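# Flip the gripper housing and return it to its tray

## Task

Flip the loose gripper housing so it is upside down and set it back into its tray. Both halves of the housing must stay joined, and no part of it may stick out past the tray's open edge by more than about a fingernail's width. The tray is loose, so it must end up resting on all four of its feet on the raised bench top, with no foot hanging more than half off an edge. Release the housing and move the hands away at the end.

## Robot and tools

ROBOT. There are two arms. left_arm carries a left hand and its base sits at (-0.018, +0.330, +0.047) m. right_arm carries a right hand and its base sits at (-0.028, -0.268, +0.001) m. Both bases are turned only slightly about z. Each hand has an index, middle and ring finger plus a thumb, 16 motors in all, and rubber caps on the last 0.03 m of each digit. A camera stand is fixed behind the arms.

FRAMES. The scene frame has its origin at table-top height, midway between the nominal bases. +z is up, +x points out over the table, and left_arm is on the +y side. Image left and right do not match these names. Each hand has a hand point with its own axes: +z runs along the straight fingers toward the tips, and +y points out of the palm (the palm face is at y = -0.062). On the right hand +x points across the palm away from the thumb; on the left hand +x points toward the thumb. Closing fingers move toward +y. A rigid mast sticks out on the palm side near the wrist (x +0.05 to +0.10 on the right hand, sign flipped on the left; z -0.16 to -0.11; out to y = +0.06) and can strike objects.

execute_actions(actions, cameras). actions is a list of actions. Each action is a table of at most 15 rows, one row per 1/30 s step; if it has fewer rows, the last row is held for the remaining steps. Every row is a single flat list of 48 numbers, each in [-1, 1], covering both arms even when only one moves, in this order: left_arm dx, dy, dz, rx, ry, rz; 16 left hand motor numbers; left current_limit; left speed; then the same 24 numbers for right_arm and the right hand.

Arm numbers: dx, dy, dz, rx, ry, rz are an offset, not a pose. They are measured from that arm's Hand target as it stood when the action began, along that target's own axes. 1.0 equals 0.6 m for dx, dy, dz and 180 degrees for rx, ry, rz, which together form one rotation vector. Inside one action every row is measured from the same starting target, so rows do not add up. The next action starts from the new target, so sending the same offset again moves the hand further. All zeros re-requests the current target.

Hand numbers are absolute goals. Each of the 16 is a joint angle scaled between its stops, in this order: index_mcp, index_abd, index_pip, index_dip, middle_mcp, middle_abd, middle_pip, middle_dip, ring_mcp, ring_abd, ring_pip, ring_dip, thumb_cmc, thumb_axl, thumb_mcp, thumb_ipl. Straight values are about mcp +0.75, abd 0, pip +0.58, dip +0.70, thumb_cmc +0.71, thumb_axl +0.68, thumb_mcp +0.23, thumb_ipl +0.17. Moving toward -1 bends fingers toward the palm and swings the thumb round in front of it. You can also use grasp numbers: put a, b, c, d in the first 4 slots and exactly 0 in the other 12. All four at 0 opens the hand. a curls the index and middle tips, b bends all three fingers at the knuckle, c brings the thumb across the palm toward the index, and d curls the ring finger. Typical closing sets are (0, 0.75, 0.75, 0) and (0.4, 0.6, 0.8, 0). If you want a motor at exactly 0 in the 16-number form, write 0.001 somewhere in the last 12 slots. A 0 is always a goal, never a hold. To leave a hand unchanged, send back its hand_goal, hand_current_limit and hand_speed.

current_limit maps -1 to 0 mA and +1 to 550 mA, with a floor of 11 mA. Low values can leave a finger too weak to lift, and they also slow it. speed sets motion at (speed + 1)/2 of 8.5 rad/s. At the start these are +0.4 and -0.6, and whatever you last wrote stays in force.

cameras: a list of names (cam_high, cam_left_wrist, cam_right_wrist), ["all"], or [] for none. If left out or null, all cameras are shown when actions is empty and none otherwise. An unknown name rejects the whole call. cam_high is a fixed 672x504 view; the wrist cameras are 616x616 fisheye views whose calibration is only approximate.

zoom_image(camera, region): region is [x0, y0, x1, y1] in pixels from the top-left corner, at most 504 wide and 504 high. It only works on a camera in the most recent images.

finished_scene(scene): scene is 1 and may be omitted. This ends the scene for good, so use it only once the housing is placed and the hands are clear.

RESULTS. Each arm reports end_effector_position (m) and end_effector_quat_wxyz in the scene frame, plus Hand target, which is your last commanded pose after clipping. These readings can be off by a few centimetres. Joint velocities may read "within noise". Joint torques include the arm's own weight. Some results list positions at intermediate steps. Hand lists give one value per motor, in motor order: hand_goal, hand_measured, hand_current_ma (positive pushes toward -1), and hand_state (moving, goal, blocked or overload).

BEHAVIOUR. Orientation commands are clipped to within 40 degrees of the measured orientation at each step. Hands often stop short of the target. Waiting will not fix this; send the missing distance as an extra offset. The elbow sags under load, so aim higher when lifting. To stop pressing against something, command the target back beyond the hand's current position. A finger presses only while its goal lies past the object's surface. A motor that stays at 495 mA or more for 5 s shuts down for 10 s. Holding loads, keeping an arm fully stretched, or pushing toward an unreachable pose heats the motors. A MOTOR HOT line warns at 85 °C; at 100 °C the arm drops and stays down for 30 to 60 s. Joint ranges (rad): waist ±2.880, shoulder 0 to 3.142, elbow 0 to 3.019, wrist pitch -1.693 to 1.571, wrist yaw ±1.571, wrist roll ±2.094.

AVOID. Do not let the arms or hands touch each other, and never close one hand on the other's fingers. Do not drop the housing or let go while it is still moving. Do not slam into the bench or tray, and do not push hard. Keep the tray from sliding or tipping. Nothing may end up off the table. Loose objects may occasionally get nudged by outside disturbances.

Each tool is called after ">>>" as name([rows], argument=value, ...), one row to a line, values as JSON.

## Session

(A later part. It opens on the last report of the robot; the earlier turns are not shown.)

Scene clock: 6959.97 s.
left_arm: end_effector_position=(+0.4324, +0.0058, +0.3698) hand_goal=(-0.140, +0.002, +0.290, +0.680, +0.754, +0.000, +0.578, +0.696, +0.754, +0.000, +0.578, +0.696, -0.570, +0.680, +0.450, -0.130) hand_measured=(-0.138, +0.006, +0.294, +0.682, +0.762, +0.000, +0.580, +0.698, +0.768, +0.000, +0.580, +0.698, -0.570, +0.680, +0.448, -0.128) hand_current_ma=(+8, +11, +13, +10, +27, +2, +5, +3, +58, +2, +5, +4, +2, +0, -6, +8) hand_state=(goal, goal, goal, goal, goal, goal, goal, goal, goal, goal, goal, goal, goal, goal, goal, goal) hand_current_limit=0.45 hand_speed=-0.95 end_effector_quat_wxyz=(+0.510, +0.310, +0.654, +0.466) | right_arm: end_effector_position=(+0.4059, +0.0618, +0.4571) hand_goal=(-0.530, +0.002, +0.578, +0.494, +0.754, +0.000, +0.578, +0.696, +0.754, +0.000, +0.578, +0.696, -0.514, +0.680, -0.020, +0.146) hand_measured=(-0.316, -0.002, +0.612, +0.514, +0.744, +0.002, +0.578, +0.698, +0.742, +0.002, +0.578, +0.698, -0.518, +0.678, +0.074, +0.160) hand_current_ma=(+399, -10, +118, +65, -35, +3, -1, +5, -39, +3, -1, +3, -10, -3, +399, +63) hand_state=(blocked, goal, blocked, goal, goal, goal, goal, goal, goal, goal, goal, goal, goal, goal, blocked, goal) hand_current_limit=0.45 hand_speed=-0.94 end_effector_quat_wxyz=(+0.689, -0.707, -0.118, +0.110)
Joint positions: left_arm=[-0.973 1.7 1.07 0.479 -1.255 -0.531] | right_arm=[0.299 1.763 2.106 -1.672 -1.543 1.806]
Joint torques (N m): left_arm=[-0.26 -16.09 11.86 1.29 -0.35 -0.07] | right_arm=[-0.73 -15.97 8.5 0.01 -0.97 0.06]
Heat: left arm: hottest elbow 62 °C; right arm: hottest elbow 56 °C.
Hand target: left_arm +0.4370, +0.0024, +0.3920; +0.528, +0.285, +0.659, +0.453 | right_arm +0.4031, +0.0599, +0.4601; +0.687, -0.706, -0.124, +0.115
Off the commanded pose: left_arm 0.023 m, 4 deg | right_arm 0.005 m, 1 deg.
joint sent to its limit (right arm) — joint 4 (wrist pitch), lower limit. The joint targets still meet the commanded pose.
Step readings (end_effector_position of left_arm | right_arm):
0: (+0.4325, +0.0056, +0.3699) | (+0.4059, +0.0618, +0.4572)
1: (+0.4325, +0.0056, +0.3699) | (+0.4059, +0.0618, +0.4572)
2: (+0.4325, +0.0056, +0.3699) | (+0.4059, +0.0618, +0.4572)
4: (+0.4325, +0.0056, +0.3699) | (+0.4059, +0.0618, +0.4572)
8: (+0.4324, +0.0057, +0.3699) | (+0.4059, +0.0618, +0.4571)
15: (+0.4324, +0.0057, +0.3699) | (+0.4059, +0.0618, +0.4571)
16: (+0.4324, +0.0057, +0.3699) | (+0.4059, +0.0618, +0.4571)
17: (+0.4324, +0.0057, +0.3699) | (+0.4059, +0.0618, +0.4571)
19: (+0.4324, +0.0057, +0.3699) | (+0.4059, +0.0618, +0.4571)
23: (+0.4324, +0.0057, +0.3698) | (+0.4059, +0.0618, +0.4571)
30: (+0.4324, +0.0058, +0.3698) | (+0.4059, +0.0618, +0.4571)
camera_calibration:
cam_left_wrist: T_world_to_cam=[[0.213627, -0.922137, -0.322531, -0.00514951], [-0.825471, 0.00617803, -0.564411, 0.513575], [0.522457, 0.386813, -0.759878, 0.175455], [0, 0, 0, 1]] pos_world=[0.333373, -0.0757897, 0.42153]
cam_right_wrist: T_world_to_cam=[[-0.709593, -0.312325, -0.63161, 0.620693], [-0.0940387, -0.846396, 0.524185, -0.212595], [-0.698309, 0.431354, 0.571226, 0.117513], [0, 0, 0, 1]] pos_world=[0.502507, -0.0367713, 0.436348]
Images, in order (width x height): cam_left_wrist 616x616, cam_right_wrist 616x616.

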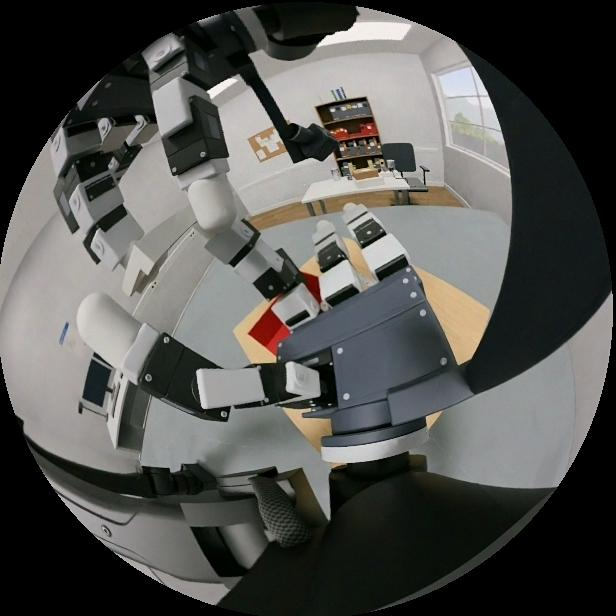

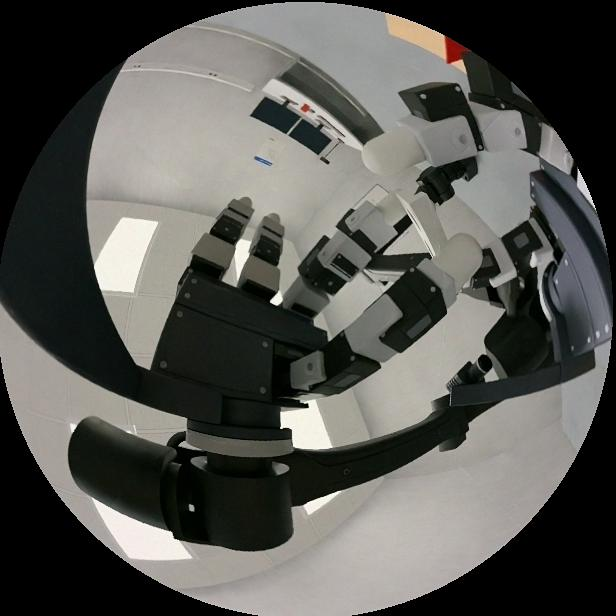

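>>> execute_actions([
  [[0,0,0,0,0,0,-0.14,0.001,0.29,0.68,0.754,0,0.577,0.696,0.754,0,0.577,0.696,-0.571,0.68,0.45,-0.13,0.45,-0.95,0,-0.05,0,0,0,0,-0.53,0.001,0.577,0.493,0.754,0,0.577,0.696,0.754,0,0.577,0.696,-0.514,0.68,-0.02,0.146,0.45,-0.94]],
  [[0,0,0,0,0,0,-0.14,0.001,0.29,0.68,0.754,0,0.577,0.696,0.754,0,0.577,0.696,-0.571,0.68,0.45,-0.13,0.45,-0.95,0,-0.09,0,0,0,0,-0.53,0.001,0.577,0.493,0.754,0,0.577,0.696,0.754,0,0.577,0.696,-0.514,0.68,-0.02,0.146,0.45,-0.94]],
], cameras=["cam_left_wrist","cam_right_wrist"])

>>> zoom_image(camera="cam_right_wrist", region=[340, 100, 616, 376])

Scene clock: 6967.77 s.
left_arm: end_effector_position=(+0.4324, +0.0058, +0.3698) hand_goal=(-0.140, +0.002, +0.290, +0.680, +0.754, +0.000, +0.578, +0.696, +0.754, +0.000, +0.578, +0.696, -0.570, +0.680, +0.450, -0.130) hand_measured=(-0.138, +0.006, +0.294, +0.682, +0.762, +0.000, +0.580, +0.698, +0.768, +0.000, +0.580, +0.698, -0.570, +0.680, +0.448, -0.128) hand_current_ma=(+8, +11, +13, +10, +27, +2, +5, +3, +58, +2, +5, +4, +2, +0, -6, +8) hand_state=(goal, goal, goal, goal, goal, goal, goal, goal, goal, goal, goal, goal, goal, goal, goal, goal) hand_current_limit=0.45 hand_speed=-0.95 end_effector_quat_wxyz=(+0.510, +0.310, +0.654, +0.466) | right_arm: end_effector_position=(+0.4010, +0.0608, +0.5335) hand_goal=(-0.530, +0.002, +0.578, +0.494, +0.754, +0.000, +0.578, +0.696, +0.754, +0.000, +0.578, +0.696, -0.514, +0.680, -0.020, +0.146) hand_measured=(-0.316, -0.002, +0.612, +0.514, +0.744, +0.002, +0.578, +0.698, +0.742, +0.002, +0.578, +0.698, -0.518, +0.678, +0.074, +0.160) hand_current_ma=(+399, -8, +118, +65, -35, +3, -1, +5, -39, +3, -1, +3, -10, -3, +399, +63) hand_state=(blocked, goal, blocked, goal, goal, goal, goal, goal, goal, goal, goal, goal, goal, goal, blocked, goal) hand_current_limit=0.45 hand_speed=-0.94 end_effector_quat_wxyz=(+0.690, -0.706, -0.110, +0.116)
Joint positions: left_arm=[-0.973 1.7 1.07 0.479 -1.255 -0.531] | right_arm=[0.299 1.814 2.382 -1.674 -1.548 2.047]
Joint torques (N m): left_arm=[-1.14 -16.56 12.01 1.26 -0.34 -0.06] | right_arm=[-1.08 -14.86 11.52 0.65 -0.94 0.22]
Heat: left arm: hottest elbow 61 °C; right arm: hottest elbow 55 °C.
Hand target: left_arm +0.4370, +0.0024, +0.3920; +0.528, +0.285, +0.659, +0.453 | right_arm +0.4016, +0.0619, +0.5441; +0.687, -0.706, -0.124, +0.115
Off the commanded pose: left_arm 0.023 m, 4 deg | right_arm 0.011 m, 2 deg.
Step readings (end_effector_position of left_arm | right_arm):
0: (+0.4324, +0.0058, +0.3698) | (+0.4059, +0.0618, +0.4571)
1: (+0.4324, +0.0058, +0.3698) | (+0.4059, +0.0618, +0.4571)
2: (+0.4324, +0.0058, +0.3698) | (+0.4057, +0.0617, +0.4572)
4: (+0.4324, +0.0058, +0.3698) | (+0.4048, +0.0614, +0.4579)
8: (+0.4324, +0.0058, +0.3698) | (+0.4033, +0.0609, +0.4641)
15: (+0.4324, +0.0058, +0.3698) | (+0.4021, +0.0606, +0.4736)
16: (+0.4324, +0.0058, +0.3698) | (+0.4019, +0.0605, +0.4744)
17: (+0.4324, +0.0058, +0.3698) | (+0.4015, +0.0603, +0.4770)
19: (+0.4324, +0.0058, +0.3698) | (+0.4026, +0.0608, +0.4865)
23: (+0.4324, +0.0058, +0.3698) | (+0.3996, +0.0601, +0.5145)
30: (+0.4324, +0.0058, +0.3698) | (+0.3914, +0.0575, +0.5455)
camera_calibration:
cam_left_wrist: T_world_to_cam=[[0.213627, -0.922137, -0.322531, -0.00514951], [-0.825471, 0.00617803, -0.564411, 0.513575], [0.522457, 0.386813, -0.759878, 0.175455], [0, 0, 0, 1]] pos_world=[0.333373, -0.0757897, 0.42153]
cam_right_wrist: T_world_to_cam=[[-0.72311, -0.309497, -0.617514, 0.662823], [-0.0873748, -0.845832, 0.526245, -0.257726], [-0.685185, 0.434488, 0.584587, 0.0582664], [0, 0, 0, 1]] pos_world=[0.496698, -0.0381672, 0.510868]
Images, in order (width x height): cam_left_wrist 616x616, cam_right_wrist 616x616.

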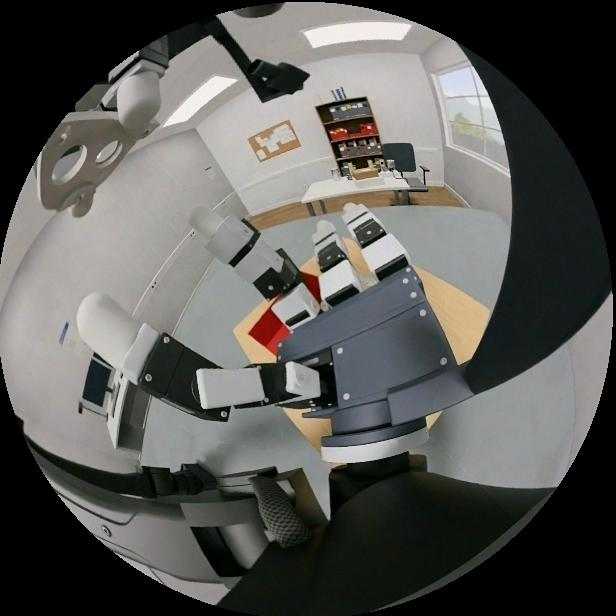

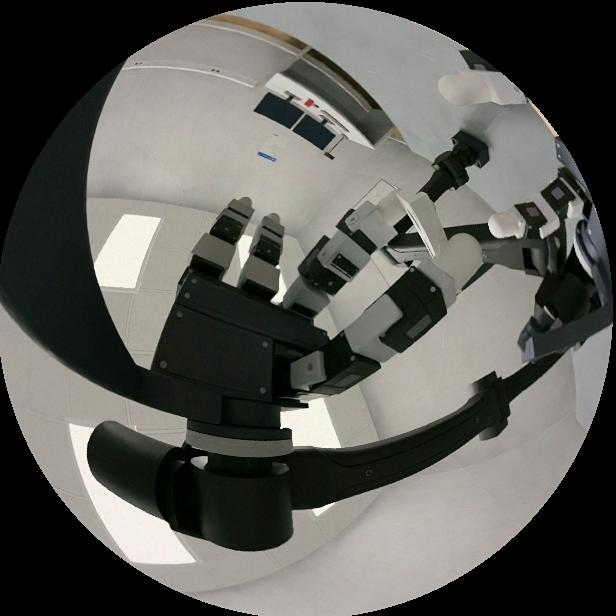

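Scaled by 1.826 from the camera's 616x616 image, which has a finer 880x880 frame.

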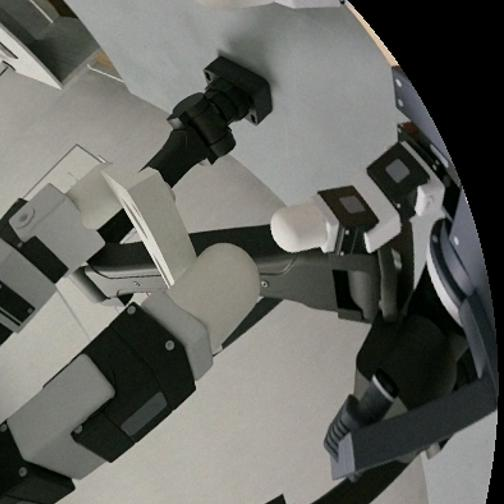

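>>> execute_actions([
  [[0.0623,0.0374,-0.065,0.0681,-0.1397,0.0048,-0.14,0.001,0.29,0.68,0.754,0,0.577,0.696,0.754,0,0.577,0.696,-0.571,0.68,0.45,-0.13,0.45,-0.95,0,0,0,0,0,0,-0.53,0.001,0.577,0.493,0.754,0,0.577,0.696,0.754,0,0.577,0.696,-0.514,0.68,-0.02,0.146,0.45,-0.94]],
  [[0.0808,0.0742,-0.0718,0.0608,-0.1247,0.0043,-0.14,0.001,0.29,0.68,0.754,0,0.577,0.696,0.754,0,0.577,0.696,-0.571,0.68,0.45,-0.13,0.45,-0.95,0,0,0,0,0,0,-0.53,0.001,0.577,0.493,0.754,0,0.577,0.696,0.754,0,0.577,0.696,-0.514,0.68,-0.02,0.146,0.45,-0.94]],
  [[0.0602,0.063,-0.101,0.0608,-0.1247,0.0043,-0.14,0.001,0.29,0.68,0.754,0,0.577,0.696,0.754,0,0.577,0.696,-0.571,0.68,0.45,-0.13,0.45,-0.95,0,0,0,0,0,0,-0.53,0.001,0.577,0.493,0.754,0,0.577,0.696,0.754,0,0.577,0.696,-0.514,0.68,-0.02,0.146,0.45,-0.94]],
  [[0.0498,0.0203,-0.113,0.0608,-0.1247,0.0043,-0.14,0.001,0.29,0.68,0.754,0,0.577,0.696,0.754,0,0.577,0.696,-0.571,0.68,0.45,-0.13,0.45,-0.95,0,0,0,0,0,0,-0.53,0.001,0.577,0.493,0.754,0,0.577,0.696,0.754,0,0.577,0.696,-0.514,0.68,-0.02,0.146,0.45,-0.94]],
], cameras=["all"])

Scene clock: 6988.53 s.
left_arm: end_effector_position=(+0.3277, +0.2516, +0.4078) hand_goal=(-0.140, +0.002, +0.290, +0.680, +0.754, +0.000, +0.578, +0.696, +0.754, +0.000, +0.578, +0.696, -0.570, +0.680, +0.450, -0.130) hand_measured=(-0.134, +0.004, +0.292, +0.682, +0.764, +0.002, +0.580, +0.698, +0.766, +0.002, +0.580, +0.698, -0.566, +0.680, +0.450, -0.128) hand_current_ma=(+21, +7, +8, +9, +40, +6, +5, +3, +44, +6, +5, +4, +16, +0, +0, +5) hand_state=(goal, goal, goal, goal, goal, goal, goal, goal, goal, goal, goal, goal, goal, goal, goal, goal) hand_current_limit=0.45 hand_speed=-0.95 end_effector_quat_wxyz=(+0.702, +0.646, +0.288, -0.082) | right_arm: end_effector_position=(+0.4007, +0.0606, +0.5336) hand_goal=(-0.530, +0.002, +0.578, +0.494, +0.754, +0.000, +0.578, +0.696, +0.754, +0.000, +0.578, +0.696, -0.514, +0.680, -0.020, +0.146) hand_measured=(-0.316, -0.002, +0.612, +0.514, +0.744, +0.002, +0.578, +0.698, +0.742, +0.002, +0.578, +0.698, -0.518, +0.678, +0.074, +0.160) hand_current_ma=(+399, -8, +118, +65, -35, +3, -1, +5, -39, +3, -1, +3, -10, -3, +399, +63) hand_state=(blocked, goal, blocked, goal, goal, goal, goal, goal, goal, goal, goal, goal, goal, goal, blocked, goal) hand_current_limit=0.45 hand_speed=-0.94 end_effector_quat_wxyz=(+0.690, -0.706, -0.108, +0.117)
Joint positions: left_arm=[0.277 0.838 0.434 0.304 1.556 -0.437] | right_arm=[0.299 1.814 2.382 -1.674 -1.547 2.051]
Joint torques (N m): left_arm=[-1.49 -1.85 13.3 2.04 0.25 0.39] | right_arm=[-0.5 -14.86 11.95 0.58 -0.89 0.21]
Heat: left arm: hottest elbow 61 °C; right arm: hottest elbow 57 °C.
Hand target: left_arm +0.3319, +0.2520, +0.4372; +0.683, +0.693, +0.188, -0.131 | right_arm +0.4016, +0.0619, +0.5441; +0.687, -0.707, -0.124, +0.115
Off the commanded pose: left_arm 0.030 m, 14 deg | right_arm 0.011 m, 2 deg.
joint sent to its limit (left arm) — joint 5 (wrist yaw), upper limit. The joint targets are off in orientation, not in position.
Step readings (end_effector_position of left_arm | right_arm):
0: (+0.4324, +0.0058, +0.3698) | (+0.4009, +0.0607, +0.5336)
1: (+0.4332, +0.0047, +0.3698) | (+0.4009, +0.0607, +0.5336)
2: (+0.4362, -0.0005, +0.3675) | (+0.4009, +0.0607, +0.5336)
4: (+0.4324, -0.0012, +0.3632) | (+0.4009, +0.0607, +0.5336)
8: (+0.4005, +0.0221, +0.3696) | (+0.4008, +0.0607, +0.5336)
15: (+0.3850, +0.0309, +0.4032) | (+0.4008, +0.0606, +0.5336)
16: (+0.3849, +0.0291, +0.4022) | (+0.4008, +0.0606, +0.5336)
17: (+0.3855, +0.0239, +0.3983) | (+0.4008, +0.0606, +0.5336)
19: (+0.3777, +0.0275, +0.3880) | (+0.4008, +0.0606, +0.5336)
23: (+0.3574, +0.0734, +0.3869) | (+0.4007, +0.0606, +0.5336)
30: (+0.3521, +0.1040, +0.4212) | (+0.4007, +0.0606, +0.5336)
31: (+0.3518, +0.1024, +0.4207) | (+0.4007, +0.0606, +0.5336)
32: (+0.3505, +0.0977, +0.4184) | (+0.4007, +0.0606, +0.5336)
34: (+0.3428, +0.1007, +0.4153) | (+0.4007, +0.0606, +0.5336)
38: (+0.3282, +0.1450, +0.4248) | (+0.4007, +0.0606, +0.5336)
45: (+0.3263, +0.1761, +0.4190) | (+0.4007, +0.0606, +0.5336)
46: (+0.3266, +0.1763, +0.4148) | (+0.4007, +0.0606, +0.5336)
47: (+0.3224, +0.1757, +0.4113) | (+0.4007, +0.0606, +0.5336)
49: (+0.3131, +0.1857, +0.4086) | (+0.4007, +0.0606, +0.5336)
53: (+0.3167, +0.2368, +0.4075) | (+0.4007, +0.0606, +0.5336)
60: (+0.3296, +0.2526, +0.4055) | (+0.4007, +0.0606, +0.5336)
camera_calibration:
cam_left_wrist: T_world_to_cam=[[-0.95261, -0.243809, -0.181912, 0.410187], [-0.0777268, 0.773247, -0.629323, 0.0355507], [0.294097, -0.58536, -0.755553, 0.48164], [0, 0, 0, 1]] pos_world=[0.251863, 0.354451, 0.460896]
cam_right_wrist: T_world_to_cam=[[-0.725381, -0.310241, -0.61447, 0.662028], [-0.0857277, -0.845007, 0.527839, -0.259471], [-0.682989, 0.435562, 0.586355, 0.0562507], [0, 0, 0, 1]] pos_world=[0.496397, -0.0383674, 0.510772]

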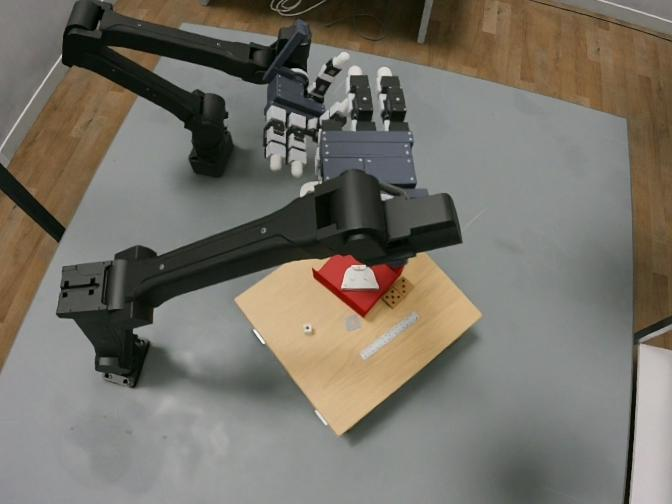

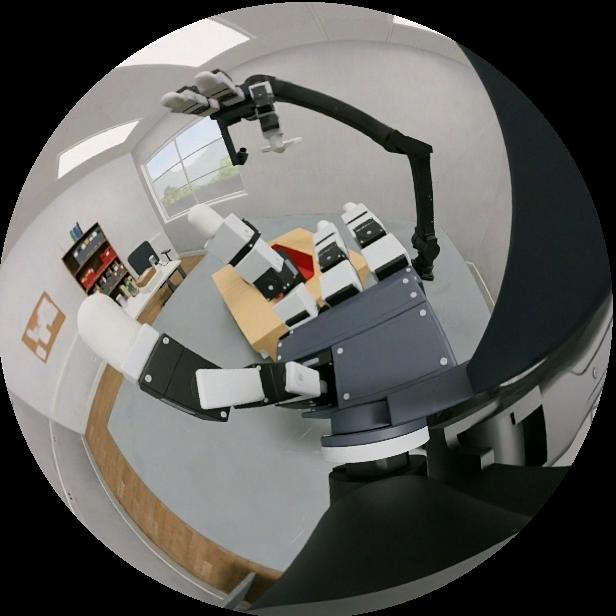

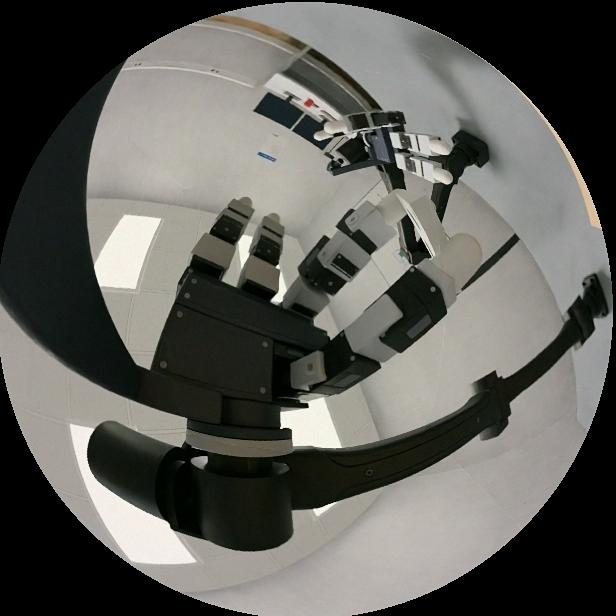

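>>> zoom_image(camera="cam_left_wrist", region=[200, 60, 340, 200])

>>> zoom_image(camera="cam_right_wrist", region=[340, 140, 540, 340])

>>> zoom_image(camera="cam_high", region=[290, 220, 430, 340])

Scaled by 3.600 from the camera's 616x616 image, which has a finer 880x880 frame.

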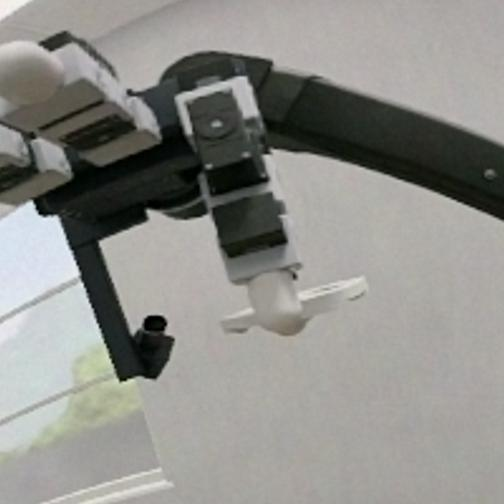

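Scaled by 2.520 from the camera's 616x616 image, which has a finer 880x880 frame.

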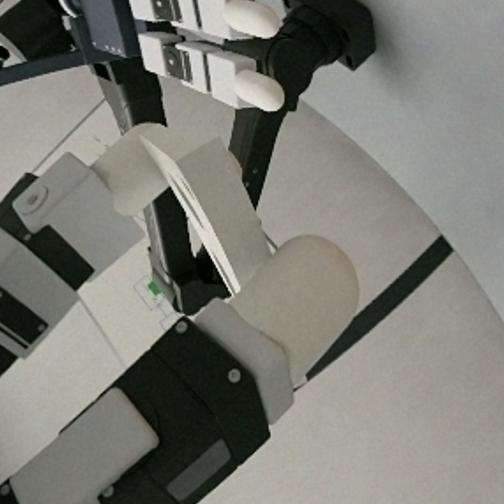

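Scaled by 3.600 from the camera's 672x504 image, which has a finer 960x720 frame.

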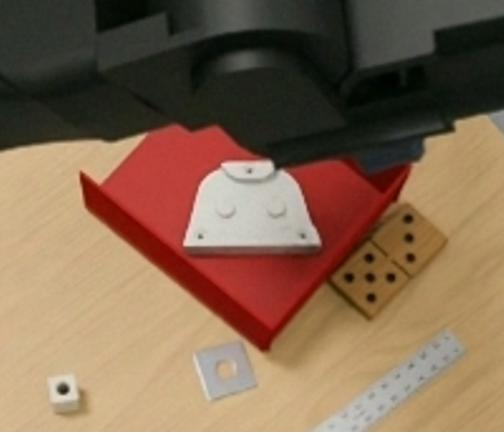

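>>> execute_actions([
  [[-0.039,0.0155,-0.07,0,0,0,-0.14,0.001,0.29,0.68,0.754,0,0.577,0.696,0.754,0,0.577,0.696,-0.571,0.68,0.45,-0.13,0.45,-0.95,0.147,0.0525,-0.0372,0.0097,0.025,0.0024,-0.53,0.001,0.577,0.493,0.754,0,0.577,0.696,0.754,0,0.577,0.696,-0.514,0.68,-0.02,0.146,0.45,-0.94]],
  [[0,0,0,0,0,0,-0.14,0.001,0.29,0.68,0.754,0,0.577,0.696,0.754,0,0.577,0.696,-0.571,0.68,0.45,-0.13,0.45,-0.95,0,0.12,0,0,0,0,-0.53,0.001,0.577,0.493,0.754,0,0.577,0.696,0.754,0,0.577,0.696,-0.514,0.68,-0.02,0.146,0.45,-0.94]],
], cameras=["cam_right_wrist","cam_high","cam_left_wrist"])

>>> zoom_image(camera="cam_right_wrist", region=[340, 10, 616, 286])

Scene clock: 7051.30 s.
left_arm: end_effector_position=(+0.3099, +0.2877, +0.4378) hand_goal=(-0.140, +0.002, +0.290, +0.680, +0.754, +0.000, +0.578, +0.696, +0.754, +0.000, +0.578, +0.696, -0.570, +0.680, +0.450, -0.130) hand_measured=(-0.134, +0.004, +0.292, +0.682, +0.764, +0.002, +0.580, +0.698, +0.766, +0.002, +0.580, +0.698, -0.566, +0.680, +0.450, -0.128) hand_current_ma=(+21, +7, +8, +9, +40, +6, +5, +3, +44, +6, +5, +4, +16, +0, +0, +5) hand_state=(goal, goal, goal, goal, goal, goal, goal, goal, goal, goal, goal, goal, goal, goal, goal, goal) hand_current_limit=0.45 hand_speed=-0.95 end_effector_quat_wxyz=(+0.707, +0.636, +0.309, -0.011) | right_arm: end_effector_position=(+0.4969, +0.0675, +0.4314) hand_goal=(-0.530, +0.002, +0.578, +0.494, +0.754, +0.000, +0.578, +0.696, +0.754, +0.000, +0.578, +0.696, -0.514, +0.680, -0.020, +0.146) hand_measured=(-0.316, +0.000, +0.612, +0.514, +0.744, +0.002, +0.578, +0.698, +0.742, +0.002, +0.578, +0.698, -0.516, +0.678, +0.074, +0.160) hand_current_ma=(+399, -6, +118, +65, -35, +3, -1, +5, -39, +3, -1, +3, -5, -3, +399, +64) hand_state=(blocked, goal, blocked, goal, goal, goal, goal, goal, goal, goal, goal, goal, goal, goal, blocked, goal) hand_current_limit=0.45 hand_speed=-0.94 end_effector_quat_wxyz=(+0.693, -0.707, -0.088, +0.113)
Joint positions: left_arm=[0.412 0.712 0.434 0.29 1.558 -0.482] | right_arm=[0.257 2.023 2.414 -1.655 -1.556 1.916]
Joint torques (N m): left_arm=[-0.5 -1.61 12.64 1.09 0.04 0] | right_arm=[-0.15 -20.48 8.46 0.91 -1.07 0.03]
Heat: left arm: hottest elbow 72 °C; right arm: hottest elbow 61 °C.
Hand target: left_arm +0.3118, +0.2920, +0.4572; +0.683, +0.693, +0.188, -0.131 | right_arm +0.4929, +0.0695, +0.4418; +0.702, -0.700, -0.092, +0.091
Off the commanded pose: left_arm 0.020 m, 21 deg | right_arm 0.011 m, 3 deg.
joint sent to its limit (left arm) — joint 5 (wrist yaw), upper limit. The joint targets are off in orientation, not in position.
joint sent to its limit (right arm) — joint 5 (wrist yaw), lower limit. The joint targets still meet the commanded pose.
Step readings (end_effector_position of left_arm | right_arm):
0: (+0.3276, +0.2515, +0.4079) | (+0.4007, +0.0606, +0.5336)
1: (+0.3275, +0.2517, +0.4080) | (+0.4011, +0.0606, +0.5335)
2: (+0.3274, +0.2537, +0.4088) | (+0.4036, +0.0604, +0.5334)
4: (+0.3247, +0.2611, +0.4144) | (+0.4156, +0.0621, +0.5347)
8: (+0.3136, +0.2789, +0.4323) | (+0.4494, +0.0613, +0.5231)
15: (+0.3088, +0.2862, +0.4389) | (+0.4967, +0.0654, +0.4869)
16: (+0.3090, +0.2866, +0.4386) | (+0.4998, +0.0663, +0.4828)
17: (+0.3091, +0.2868, +0.4385) | (+0.5005, +0.0670, +0.4796)
19: (+0.3093, +0.2873, +0.4383) | (+0.5009, +0.0674, +0.4679)
23: (+0.3096, +0.2875, +0.4381) | (+0.5002, +0.0681, +0.4421)
30: (+0.3098, +0.2876, +0.4379) | (+0.5036, +0.0693, +0.4157)
camera_calibration:
cam_left_wrist: T_world_to_cam=[[-0.898125, -0.363002, -0.248193, 0.453942], [-0.141488, 0.772945, -0.618496, 0.040233], [0.416355, -0.520371, -0.745562, 0.46971], [0, 0, 0, 1]] pos_world=[0.217823, 0.378107, 0.487747]
cam_right_wrist: T_world_to_cam=[[-0.750028, -0.283463, -0.597584, 0.67425], [-0.104158, -0.841611, 0.529946, -0.183482], [-0.653154, 0.459717, 0.601707, 0.155825], [0, 0, 0, 1]] pos_world=[0.588373, -0.0349306, 0.406396]

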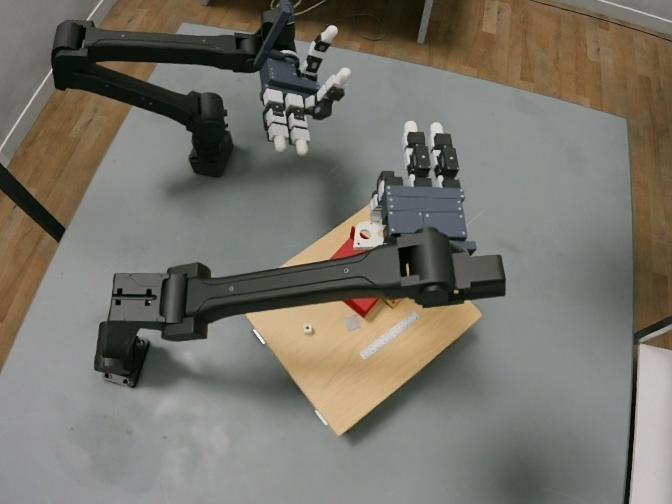

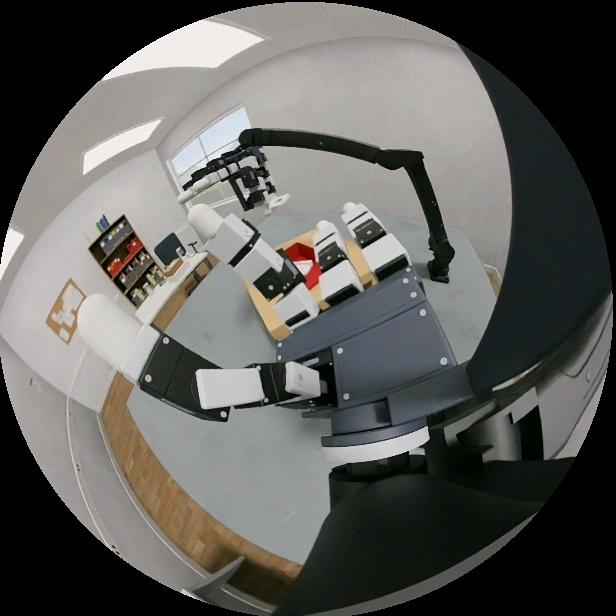

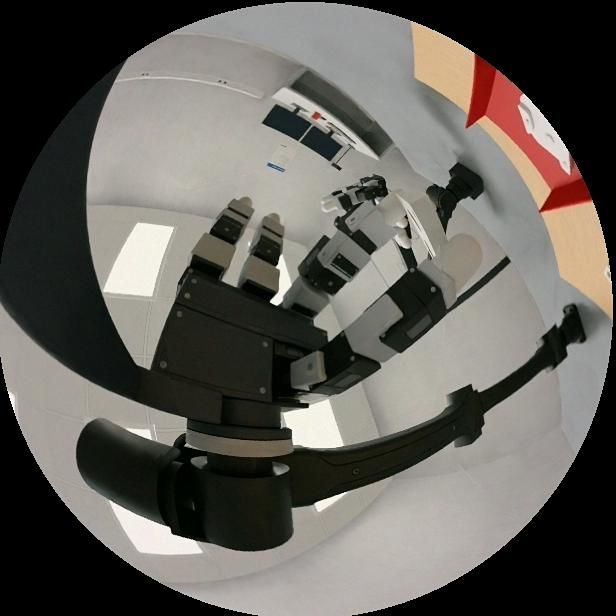

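Scaled by 1.826 from the camera's 616x616 image, which has a finer 880x880 frame.

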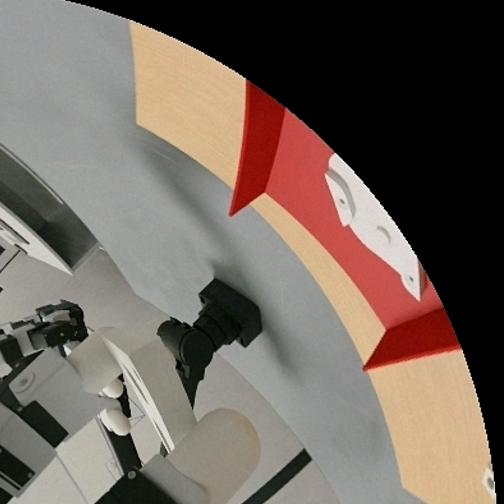

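>>> execute_actions([
  [[0,0,0,0,0,0,-0.14,0.001,0.29,0.68,0.754,0,0.577,0.696,0.754,0,0.577,0.696,-0.571,0.68,0.45,-0.13,0.45,-0.95,0,0.11,0,0,0,0,-0.53,0.001,0.577,0.493,0.754,0,0.577,0.696,0.754,0,0.577,0.696,-0.514,0.68,-0.02,0.146,0.45,-0.94]],
  [[0,0,0,0,0,0,-0.14,0.001,0.29,0.68,0.754,0,0.577,0.696,0.754,0,0.577,0.696,-0.571,0.68,0.45,-0.13,0.45,-0.95,0,0.09,0,0,0,0,-0.53,0.001,0.577,0.493,0.754,0,0.577,0.696,0.754,0,0.577,0.696,-0.514,0.68,-0.02,0.146,0.45,-0.94]],
], cameras=["cam_right_wrist","cam_high","cam_left_wrist"])

>>> zoom_image(camera="cam_right_wrist", region=[340, 10, 616, 286])

>>> zoom_image(camera="cam_high", region=[310, 200, 420, 310])

>>> zoom_image(camera="cam_left_wrist", region=[220, 150, 360, 290])

Scene clock: 7059.67 s.
left_arm: end_effector_position=(+0.3100, +0.2877, +0.4377) hand_goal=(-0.140, +0.002, +0.290, +0.680, +0.754, +0.000, +0.578, +0.696, +0.754, +0.000, +0.578, +0.696, -0.570, +0.680, +0.450, -0.130) hand_measured=(-0.134, +0.004, +0.292, +0.682, +0.764, +0.002, +0.580, +0.698, +0.766, +0.002, +0.580, +0.698, -0.566, +0.680, +0.450, -0.128) hand_current_ma=(+21, +7, +8, +9, +40, +6, +5, +3, +44, +6, +5, +4, +16, +0, +0, +5) hand_state=(goal, goal, goal, goal, goal, goal, goal, goal, goal, goal, goal, goal, goal, goal, goal, goal) hand_current_limit=0.45 hand_speed=-0.95 end_effector_quat_wxyz=(+0.707, +0.635, +0.310, -0.012) | right_arm: end_effector_position=(+0.4949, +0.0670, +0.3173) hand_goal=(-0.530, +0.002, +0.578, +0.494, +0.754, +0.000, +0.578, +0.696, +0.754, +0.000, +0.578, +0.696, -0.514, +0.680, -0.020, +0.146) hand_measured=(-0.316, +0.000, +0.612, +0.514, +0.744, +0.002, +0.578, +0.698, +0.742, +0.002, +0.578, +0.698, -0.516, +0.678, +0.074, +0.160) hand_current_ma=(+399, -6, +118, +65, -35, +3, -1, +5, -39, +3, -1, +3, -5, -3, +399, +64) hand_state=(blocked, goal, blocked, goal, goal, goal, goal, goal, goal, goal, goal, goal, goal, goal, blocked, goal) hand_current_limit=0.45 hand_speed=-0.94 end_effector_quat_wxyz=(+0.694, -0.706, -0.095, +0.107)
Joint positions: left_arm=[0.412 0.712 0.434 0.29 1.558 -0.484] | right_arm=[0.257 1.971 2.034 -1.53 -1.556 1.694]
Joint torques (N m): left_arm=[-0.44 -1.67 12.52 1.18 0.02 0.02] | right_arm=[-0.62 -19.37 8.64 0.59 -1.1 0.09]
Heat: left arm: hottest elbow 72 °C; right arm: hottest elbow 60 °C.
Hand target: left_arm +0.3118, +0.2920, +0.4572; +0.683, +0.693, +0.188, -0.131 | right_arm +0.4930, +0.0699, +0.3219; +0.702, -0.700, -0.092, +0.091
Off the commanded pose: left_arm 0.020 m, 21 deg | right_arm 0.006 m, 2 deg.
joint sent to its limit (left arm) — joint 5 (wrist yaw), upper limit. The joint targets are off in orientation, not in position.
joint sent to its limit (right arm) — joint 5 (wrist yaw), lower limit. The joint targets still meet the commanded pose.
Step readings (end_effector_position of left_arm | right_arm):
0: (+0.3099, +0.2877, +0.4378) | (+0.4970, +0.0675, +0.4313)
1: (+0.3099, +0.2877, +0.4378) | (+0.4972, +0.0676, +0.4304)
2: (+0.3099, +0.2877, +0.4378) | (+0.4969, +0.0676, +0.4273)
4: (+0.3099, +0.2877, +0.4377) | (+0.4929, +0.0664, +0.4157)
8: (+0.3099, +0.2877, +0.4377) | (+0.4910, +0.0660, +0.3852)
15: (+0.3099, +0.2877, +0.4377) | (+0.4954, +0.0671, +0.3652)
16: (+0.3100, +0.2877, +0.4377) | (+0.4959, +0.0673, +0.3648)
17: (+0.3100, +0.2877, +0.4377) | (+0.4961, +0.0676, +0.3626)
19: (+0.3100, +0.2877, +0.4377) | (+0.4931, +0.0668, +0.3534)
23: (+0.3100, +0.2877, +0.4377) | (+0.4906, +0.0658, +0.3286)
30: (+0.3100, +0.2877, +0.4377) | (+0.4931, +0.0664, +0.3179)
camera_calibration:
cam_left_wrist: T_world_to_cam=[[-0.898556, -0.363174, -0.246376, 0.453406], [-0.142528, 0.772467, -0.618854, 0.0407048], [0.415069, -0.52096, -0.745868, 0.470258], [0, 0, 0, 1]] pos_world=[0.218023, 0.378208, 0.487649]
cam_right_wrist: T_world_to_cam=[[-0.738524, -0.283406, -0.611771, 0.603197], [-0.110271, -0.844376, 0.52428, -0.118643], [-0.665149, 0.454654, 0.59234, 0.232712], [0, 0, 0, 1]] pos_world=[0.58718, -0.0350329, 0.293376]

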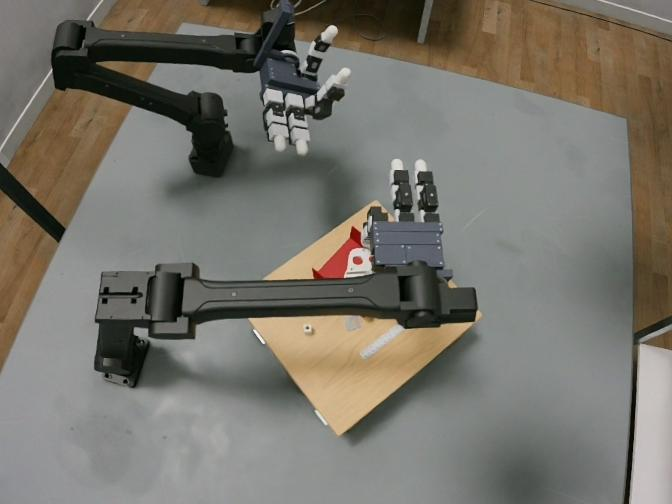

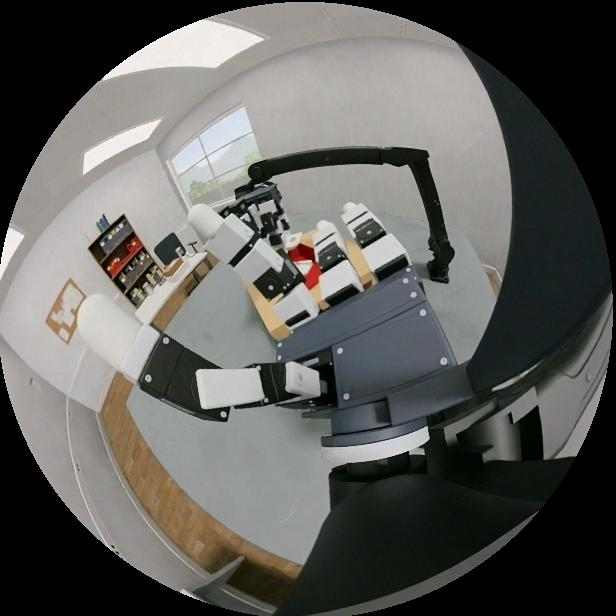

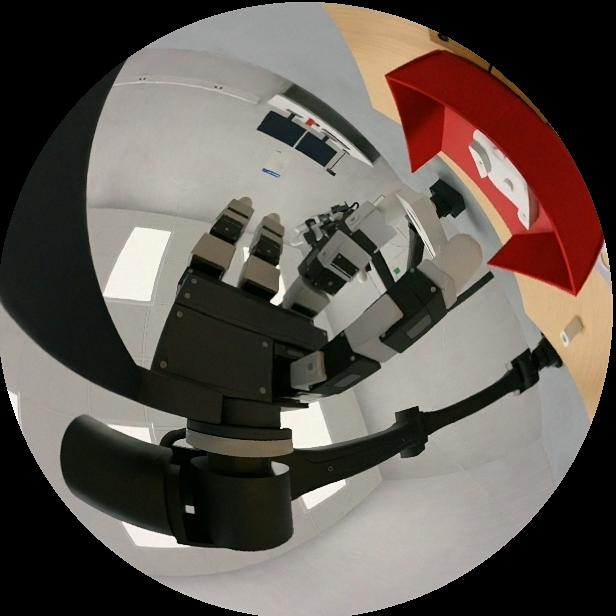

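Scaled by 1.826 from the camera's 616x616 image, which has a finer 880x880 frame.

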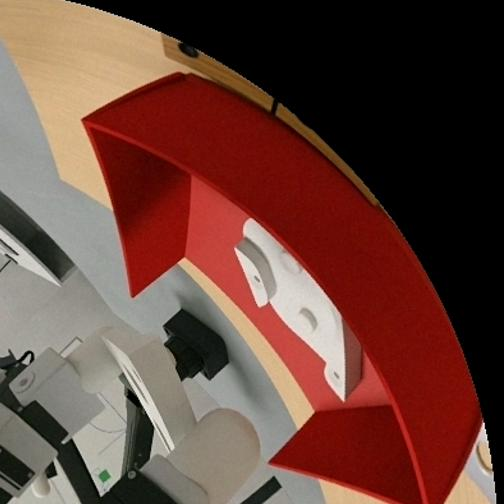

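Scaled by 4.582 from the camera's 672x504 image, which has a finer 960x720 frame.

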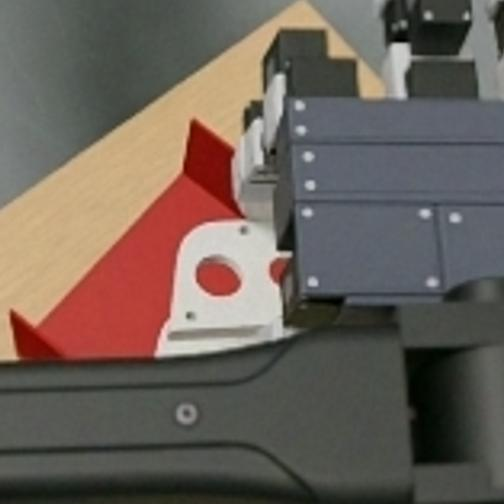

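Scaled by 3.600 from the camera's 616x616 image, which has a finer 880x880 frame.

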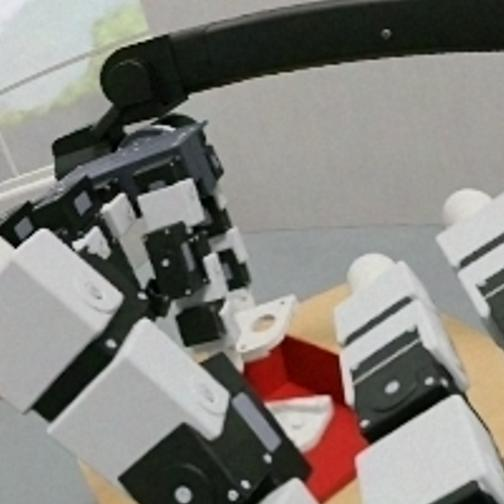

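>>> execute_actions([
  [[0,0,0,0,0,0,-0.14,0.001,0.29,0.68,0.754,0,0.577,0.696,0.754,0,0.577,0.696,-0.571,0.68,0.45,-0.13,0.45,-0.95,-0.0042,0.06,-0.0048,0,0,0,-0.53,0.001,0.577,0.493,0.754,0,0.577,0.696,0.754,0,0.577,0.696,-0.514,0.68,-0.02,0.146,0.45,-0.94]],
  [[0,0,0,0,0,0,-0.14,0.001,0.29,0.68,0.754,0,0.577,0.696,0.754,0,0.577,0.696,-0.571,0.68,0.45,-0.13,0.45,-0.95,0,0.03,0,0,0,0,-0.53,0.001,0.577,0.493,0.754,0,0.577,0.696,0.754,0,0.577,0.696,-0.514,0.68,-0.02,0.146,0.45,-0.94]],
], cameras=["cam_right_wrist","cam_high","cam_left_wrist"])

>>> zoom_image(camera="cam_right_wrist", region=[340, 60, 616, 336])

>>> zoom_image(camera="cam_high", region=[320, 220, 400, 300])

>>> zoom_image(camera="cam_left_wrist", region=[250, 200, 340, 290])

Scene clock: 7103.90 s.
left_arm: end_effector_position=(+0.3100, +0.2877, +0.4377) hand_goal=(-0.140, +0.002, +0.290, +0.680, +0.754, +0.000, +0.578, +0.696, +0.754, +0.000, +0.578, +0.696, -0.570, +0.680, +0.450, -0.130) hand_measured=(-0.134, +0.004, +0.292, +0.682, +0.764, +0.002, +0.580, +0.698, +0.766, +0.002, +0.580, +0.698, -0.566, +0.680, +0.450, -0.128) hand_current_ma=(+21, +7, +8, +9, +40, +6, +5, +3, +44, +6, +5, +4, +16, +0, +0, +5) hand_state=(goal, goal, goal, goal, goal, goal, goal, goal, goal, goal, goal, goal, goal, goal, goal, goal) hand_current_limit=0.45 hand_speed=-0.95 end_effector_quat_wxyz=(+0.707, +0.635, +0.310, -0.012) | right_arm: end_effector_position=(+0.4916, +0.0660, +0.2670) hand_goal=(-0.530, +0.002, +0.578, +0.494, +0.754, +0.000, +0.578, +0.696, +0.754, +0.000, +0.578, +0.696, -0.514, +0.680, -0.020, +0.146) hand_measured=(-0.316, +0.000, +0.612, +0.514, +0.744, +0.002, +0.578, +0.698, +0.742, +0.002, +0.578, +0.698, -0.516, +0.678, +0.074, +0.160) hand_current_ma=(+399, -6, +118, +65, -35, +3, -1, +5, -39, +3, -1, +3, -5, -3, +399, +64) hand_state=(blocked, goal, blocked, goal, goal, goal, goal, goal, goal, goal, goal, goal, goal, goal, blocked, goal) hand_current_limit=0.45 hand_speed=-0.94 end_effector_quat_wxyz=(+0.695, -0.705, -0.101, +0.103)
Joint positions: left_arm=[0.412 0.712 0.434 0.29 1.558 -0.484] | right_arm=[0.257 1.965 1.895 -1.433 -1.557 1.643]
Joint torques (N m): left_arm=[-0.73 -1.55 12.46 1.21 0.04 -0.06] | right_arm=[-0.73 -19.02 8.43 0.5 -1.03 0.17]
Heat: left arm: hottest elbow 71 °C; right arm: hottest elbow 57 °C.
Hand target: left_arm +0.3118, +0.2919, +0.4572; +0.683, +0.693, +0.188, -0.131 | right_arm +0.4913, +0.0665, +0.2677; +0.702, -0.700, -0.092, +0.091
Off the commanded pose: left_arm 0.020 m, 21 deg | right_arm 0.001 m, 2 deg.
joint sent to its limit (left arm) — joint 5 (wrist yaw), upper limit. The joint targets are off in orientation, not in position.
joint sent to its limit (right arm) — joint 5 (wrist yaw), lower limit. The joint targets still meet the commanded pose.
Step readings (end_effector_position of left_arm | right_arm):
0: (+0.3100, +0.2877, +0.4377) | (+0.4949, +0.0670, +0.3173)
1: (+0.3100, +0.2877, +0.4377) | (+0.4949, +0.0670, +0.3167)
2: (+0.3100, +0.2877, +0.4377) | (+0.4947, +0.0671, +0.3147)
4: (+0.3100, +0.2877, +0.4377) | (+0.4925, +0.0665, +0.3076)
8: (+0.3100, +0.2877, +0.4377) | (+0.4885, +0.0651, +0.2887)
15: (+0.3100, +0.2877, +0.4377) | (+0.4901, +0.0655, +0.2827)
16: (+0.3100, +0.2877, +0.4377) | (+0.4904, +0.0656, +0.2823)
17: (+0.3100, +0.2877, +0.4377) | (+0.4907, +0.0657, +0.2813)
19: (+0.3100, +0.2877, +0.4377) | (+0.4905, +0.0657, +0.2779)
23: (+0.3100, +0.2877, +0.4377) | (+0.4889, +0.0652, +0.2697)
30: (+0.3100, +0.2877, +0.4377) | (+0.4905, +0.0657, +0.2671)
camera_calibration:
cam_left_wrist: T_world_to_cam=[[-0.898556, -0.363174, -0.246376, 0.453406], [-0.142528, 0.772467, -0.618854, 0.0407048], [0.415069, -0.52096, -0.745868, 0.470258], [0, 0, 0, 1]] pos_world=[0.218023, 0.378208, 0.487649]
cam_right_wrist: T_world_to_cam=[[-0.729614, -0.28097, -0.623474, 0.568365], [-0.116943, -0.847008, 0.518557, -0.0884444], [-0.673786, 0.451257, 0.585131, 0.267059], [0, 0, 0, 1]] pos_world=[0.584285, -0.035732, 0.24396]

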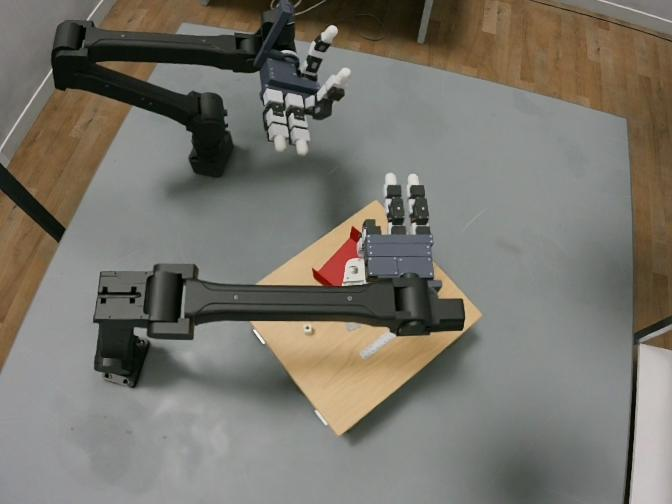

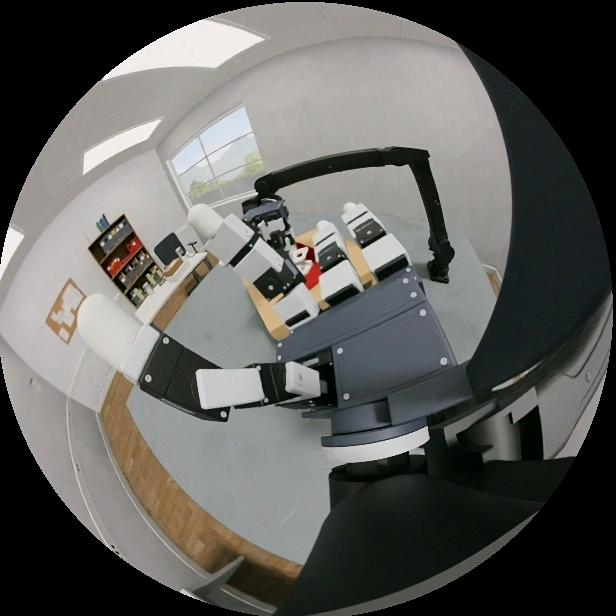

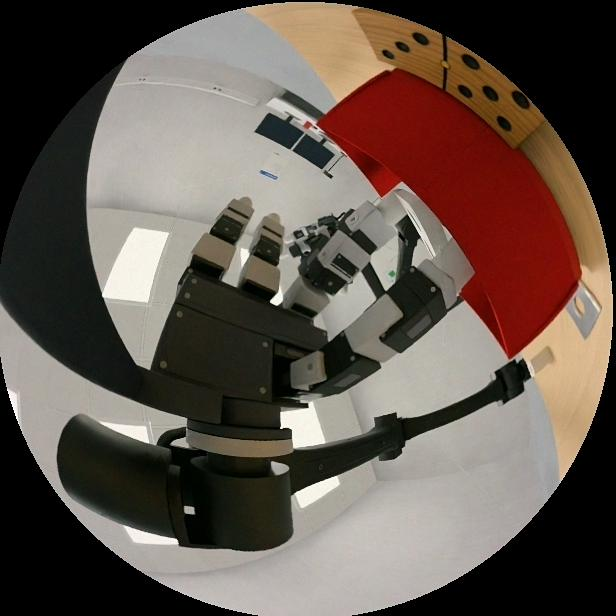

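Scaled by 1.826 from the camera's 616x616 image, which has a finer 880x880 frame.

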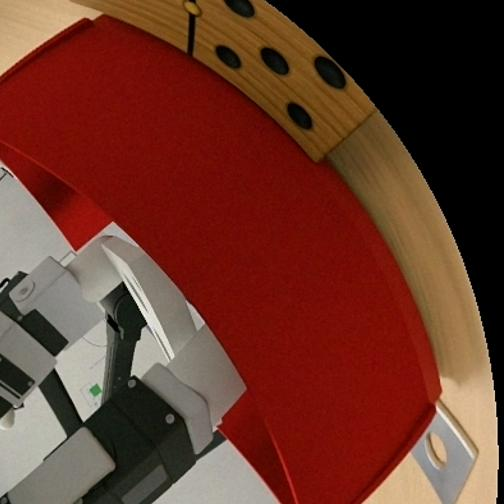

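Scaled by 6.300 from the camera's 672x504 image, which has a finer 960x720 frame.

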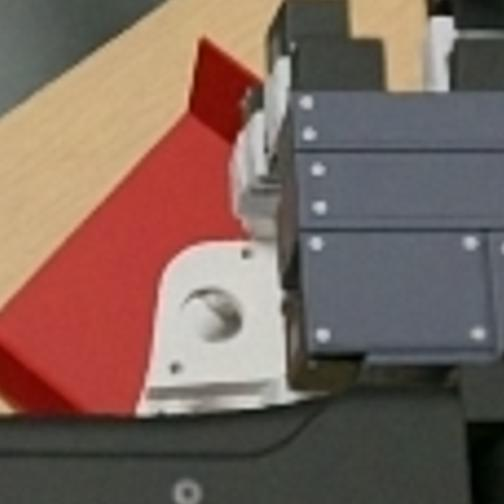

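Scaled by 5.600 from the camera's 616x616 image, which has a finer 880x880 frame.

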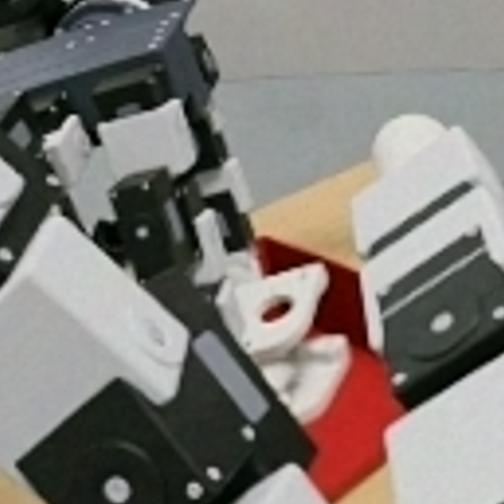

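>>> zoom_image(camera="cam_high", region=[336, 250, 376, 290])

Scaled by 12.600 from the camera's 672x504 image, which has a finer 960x720 frame.

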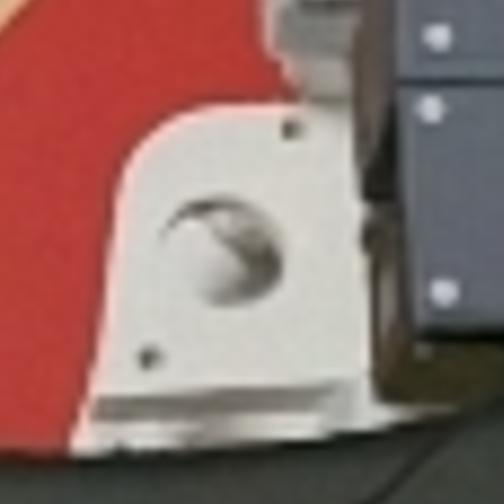

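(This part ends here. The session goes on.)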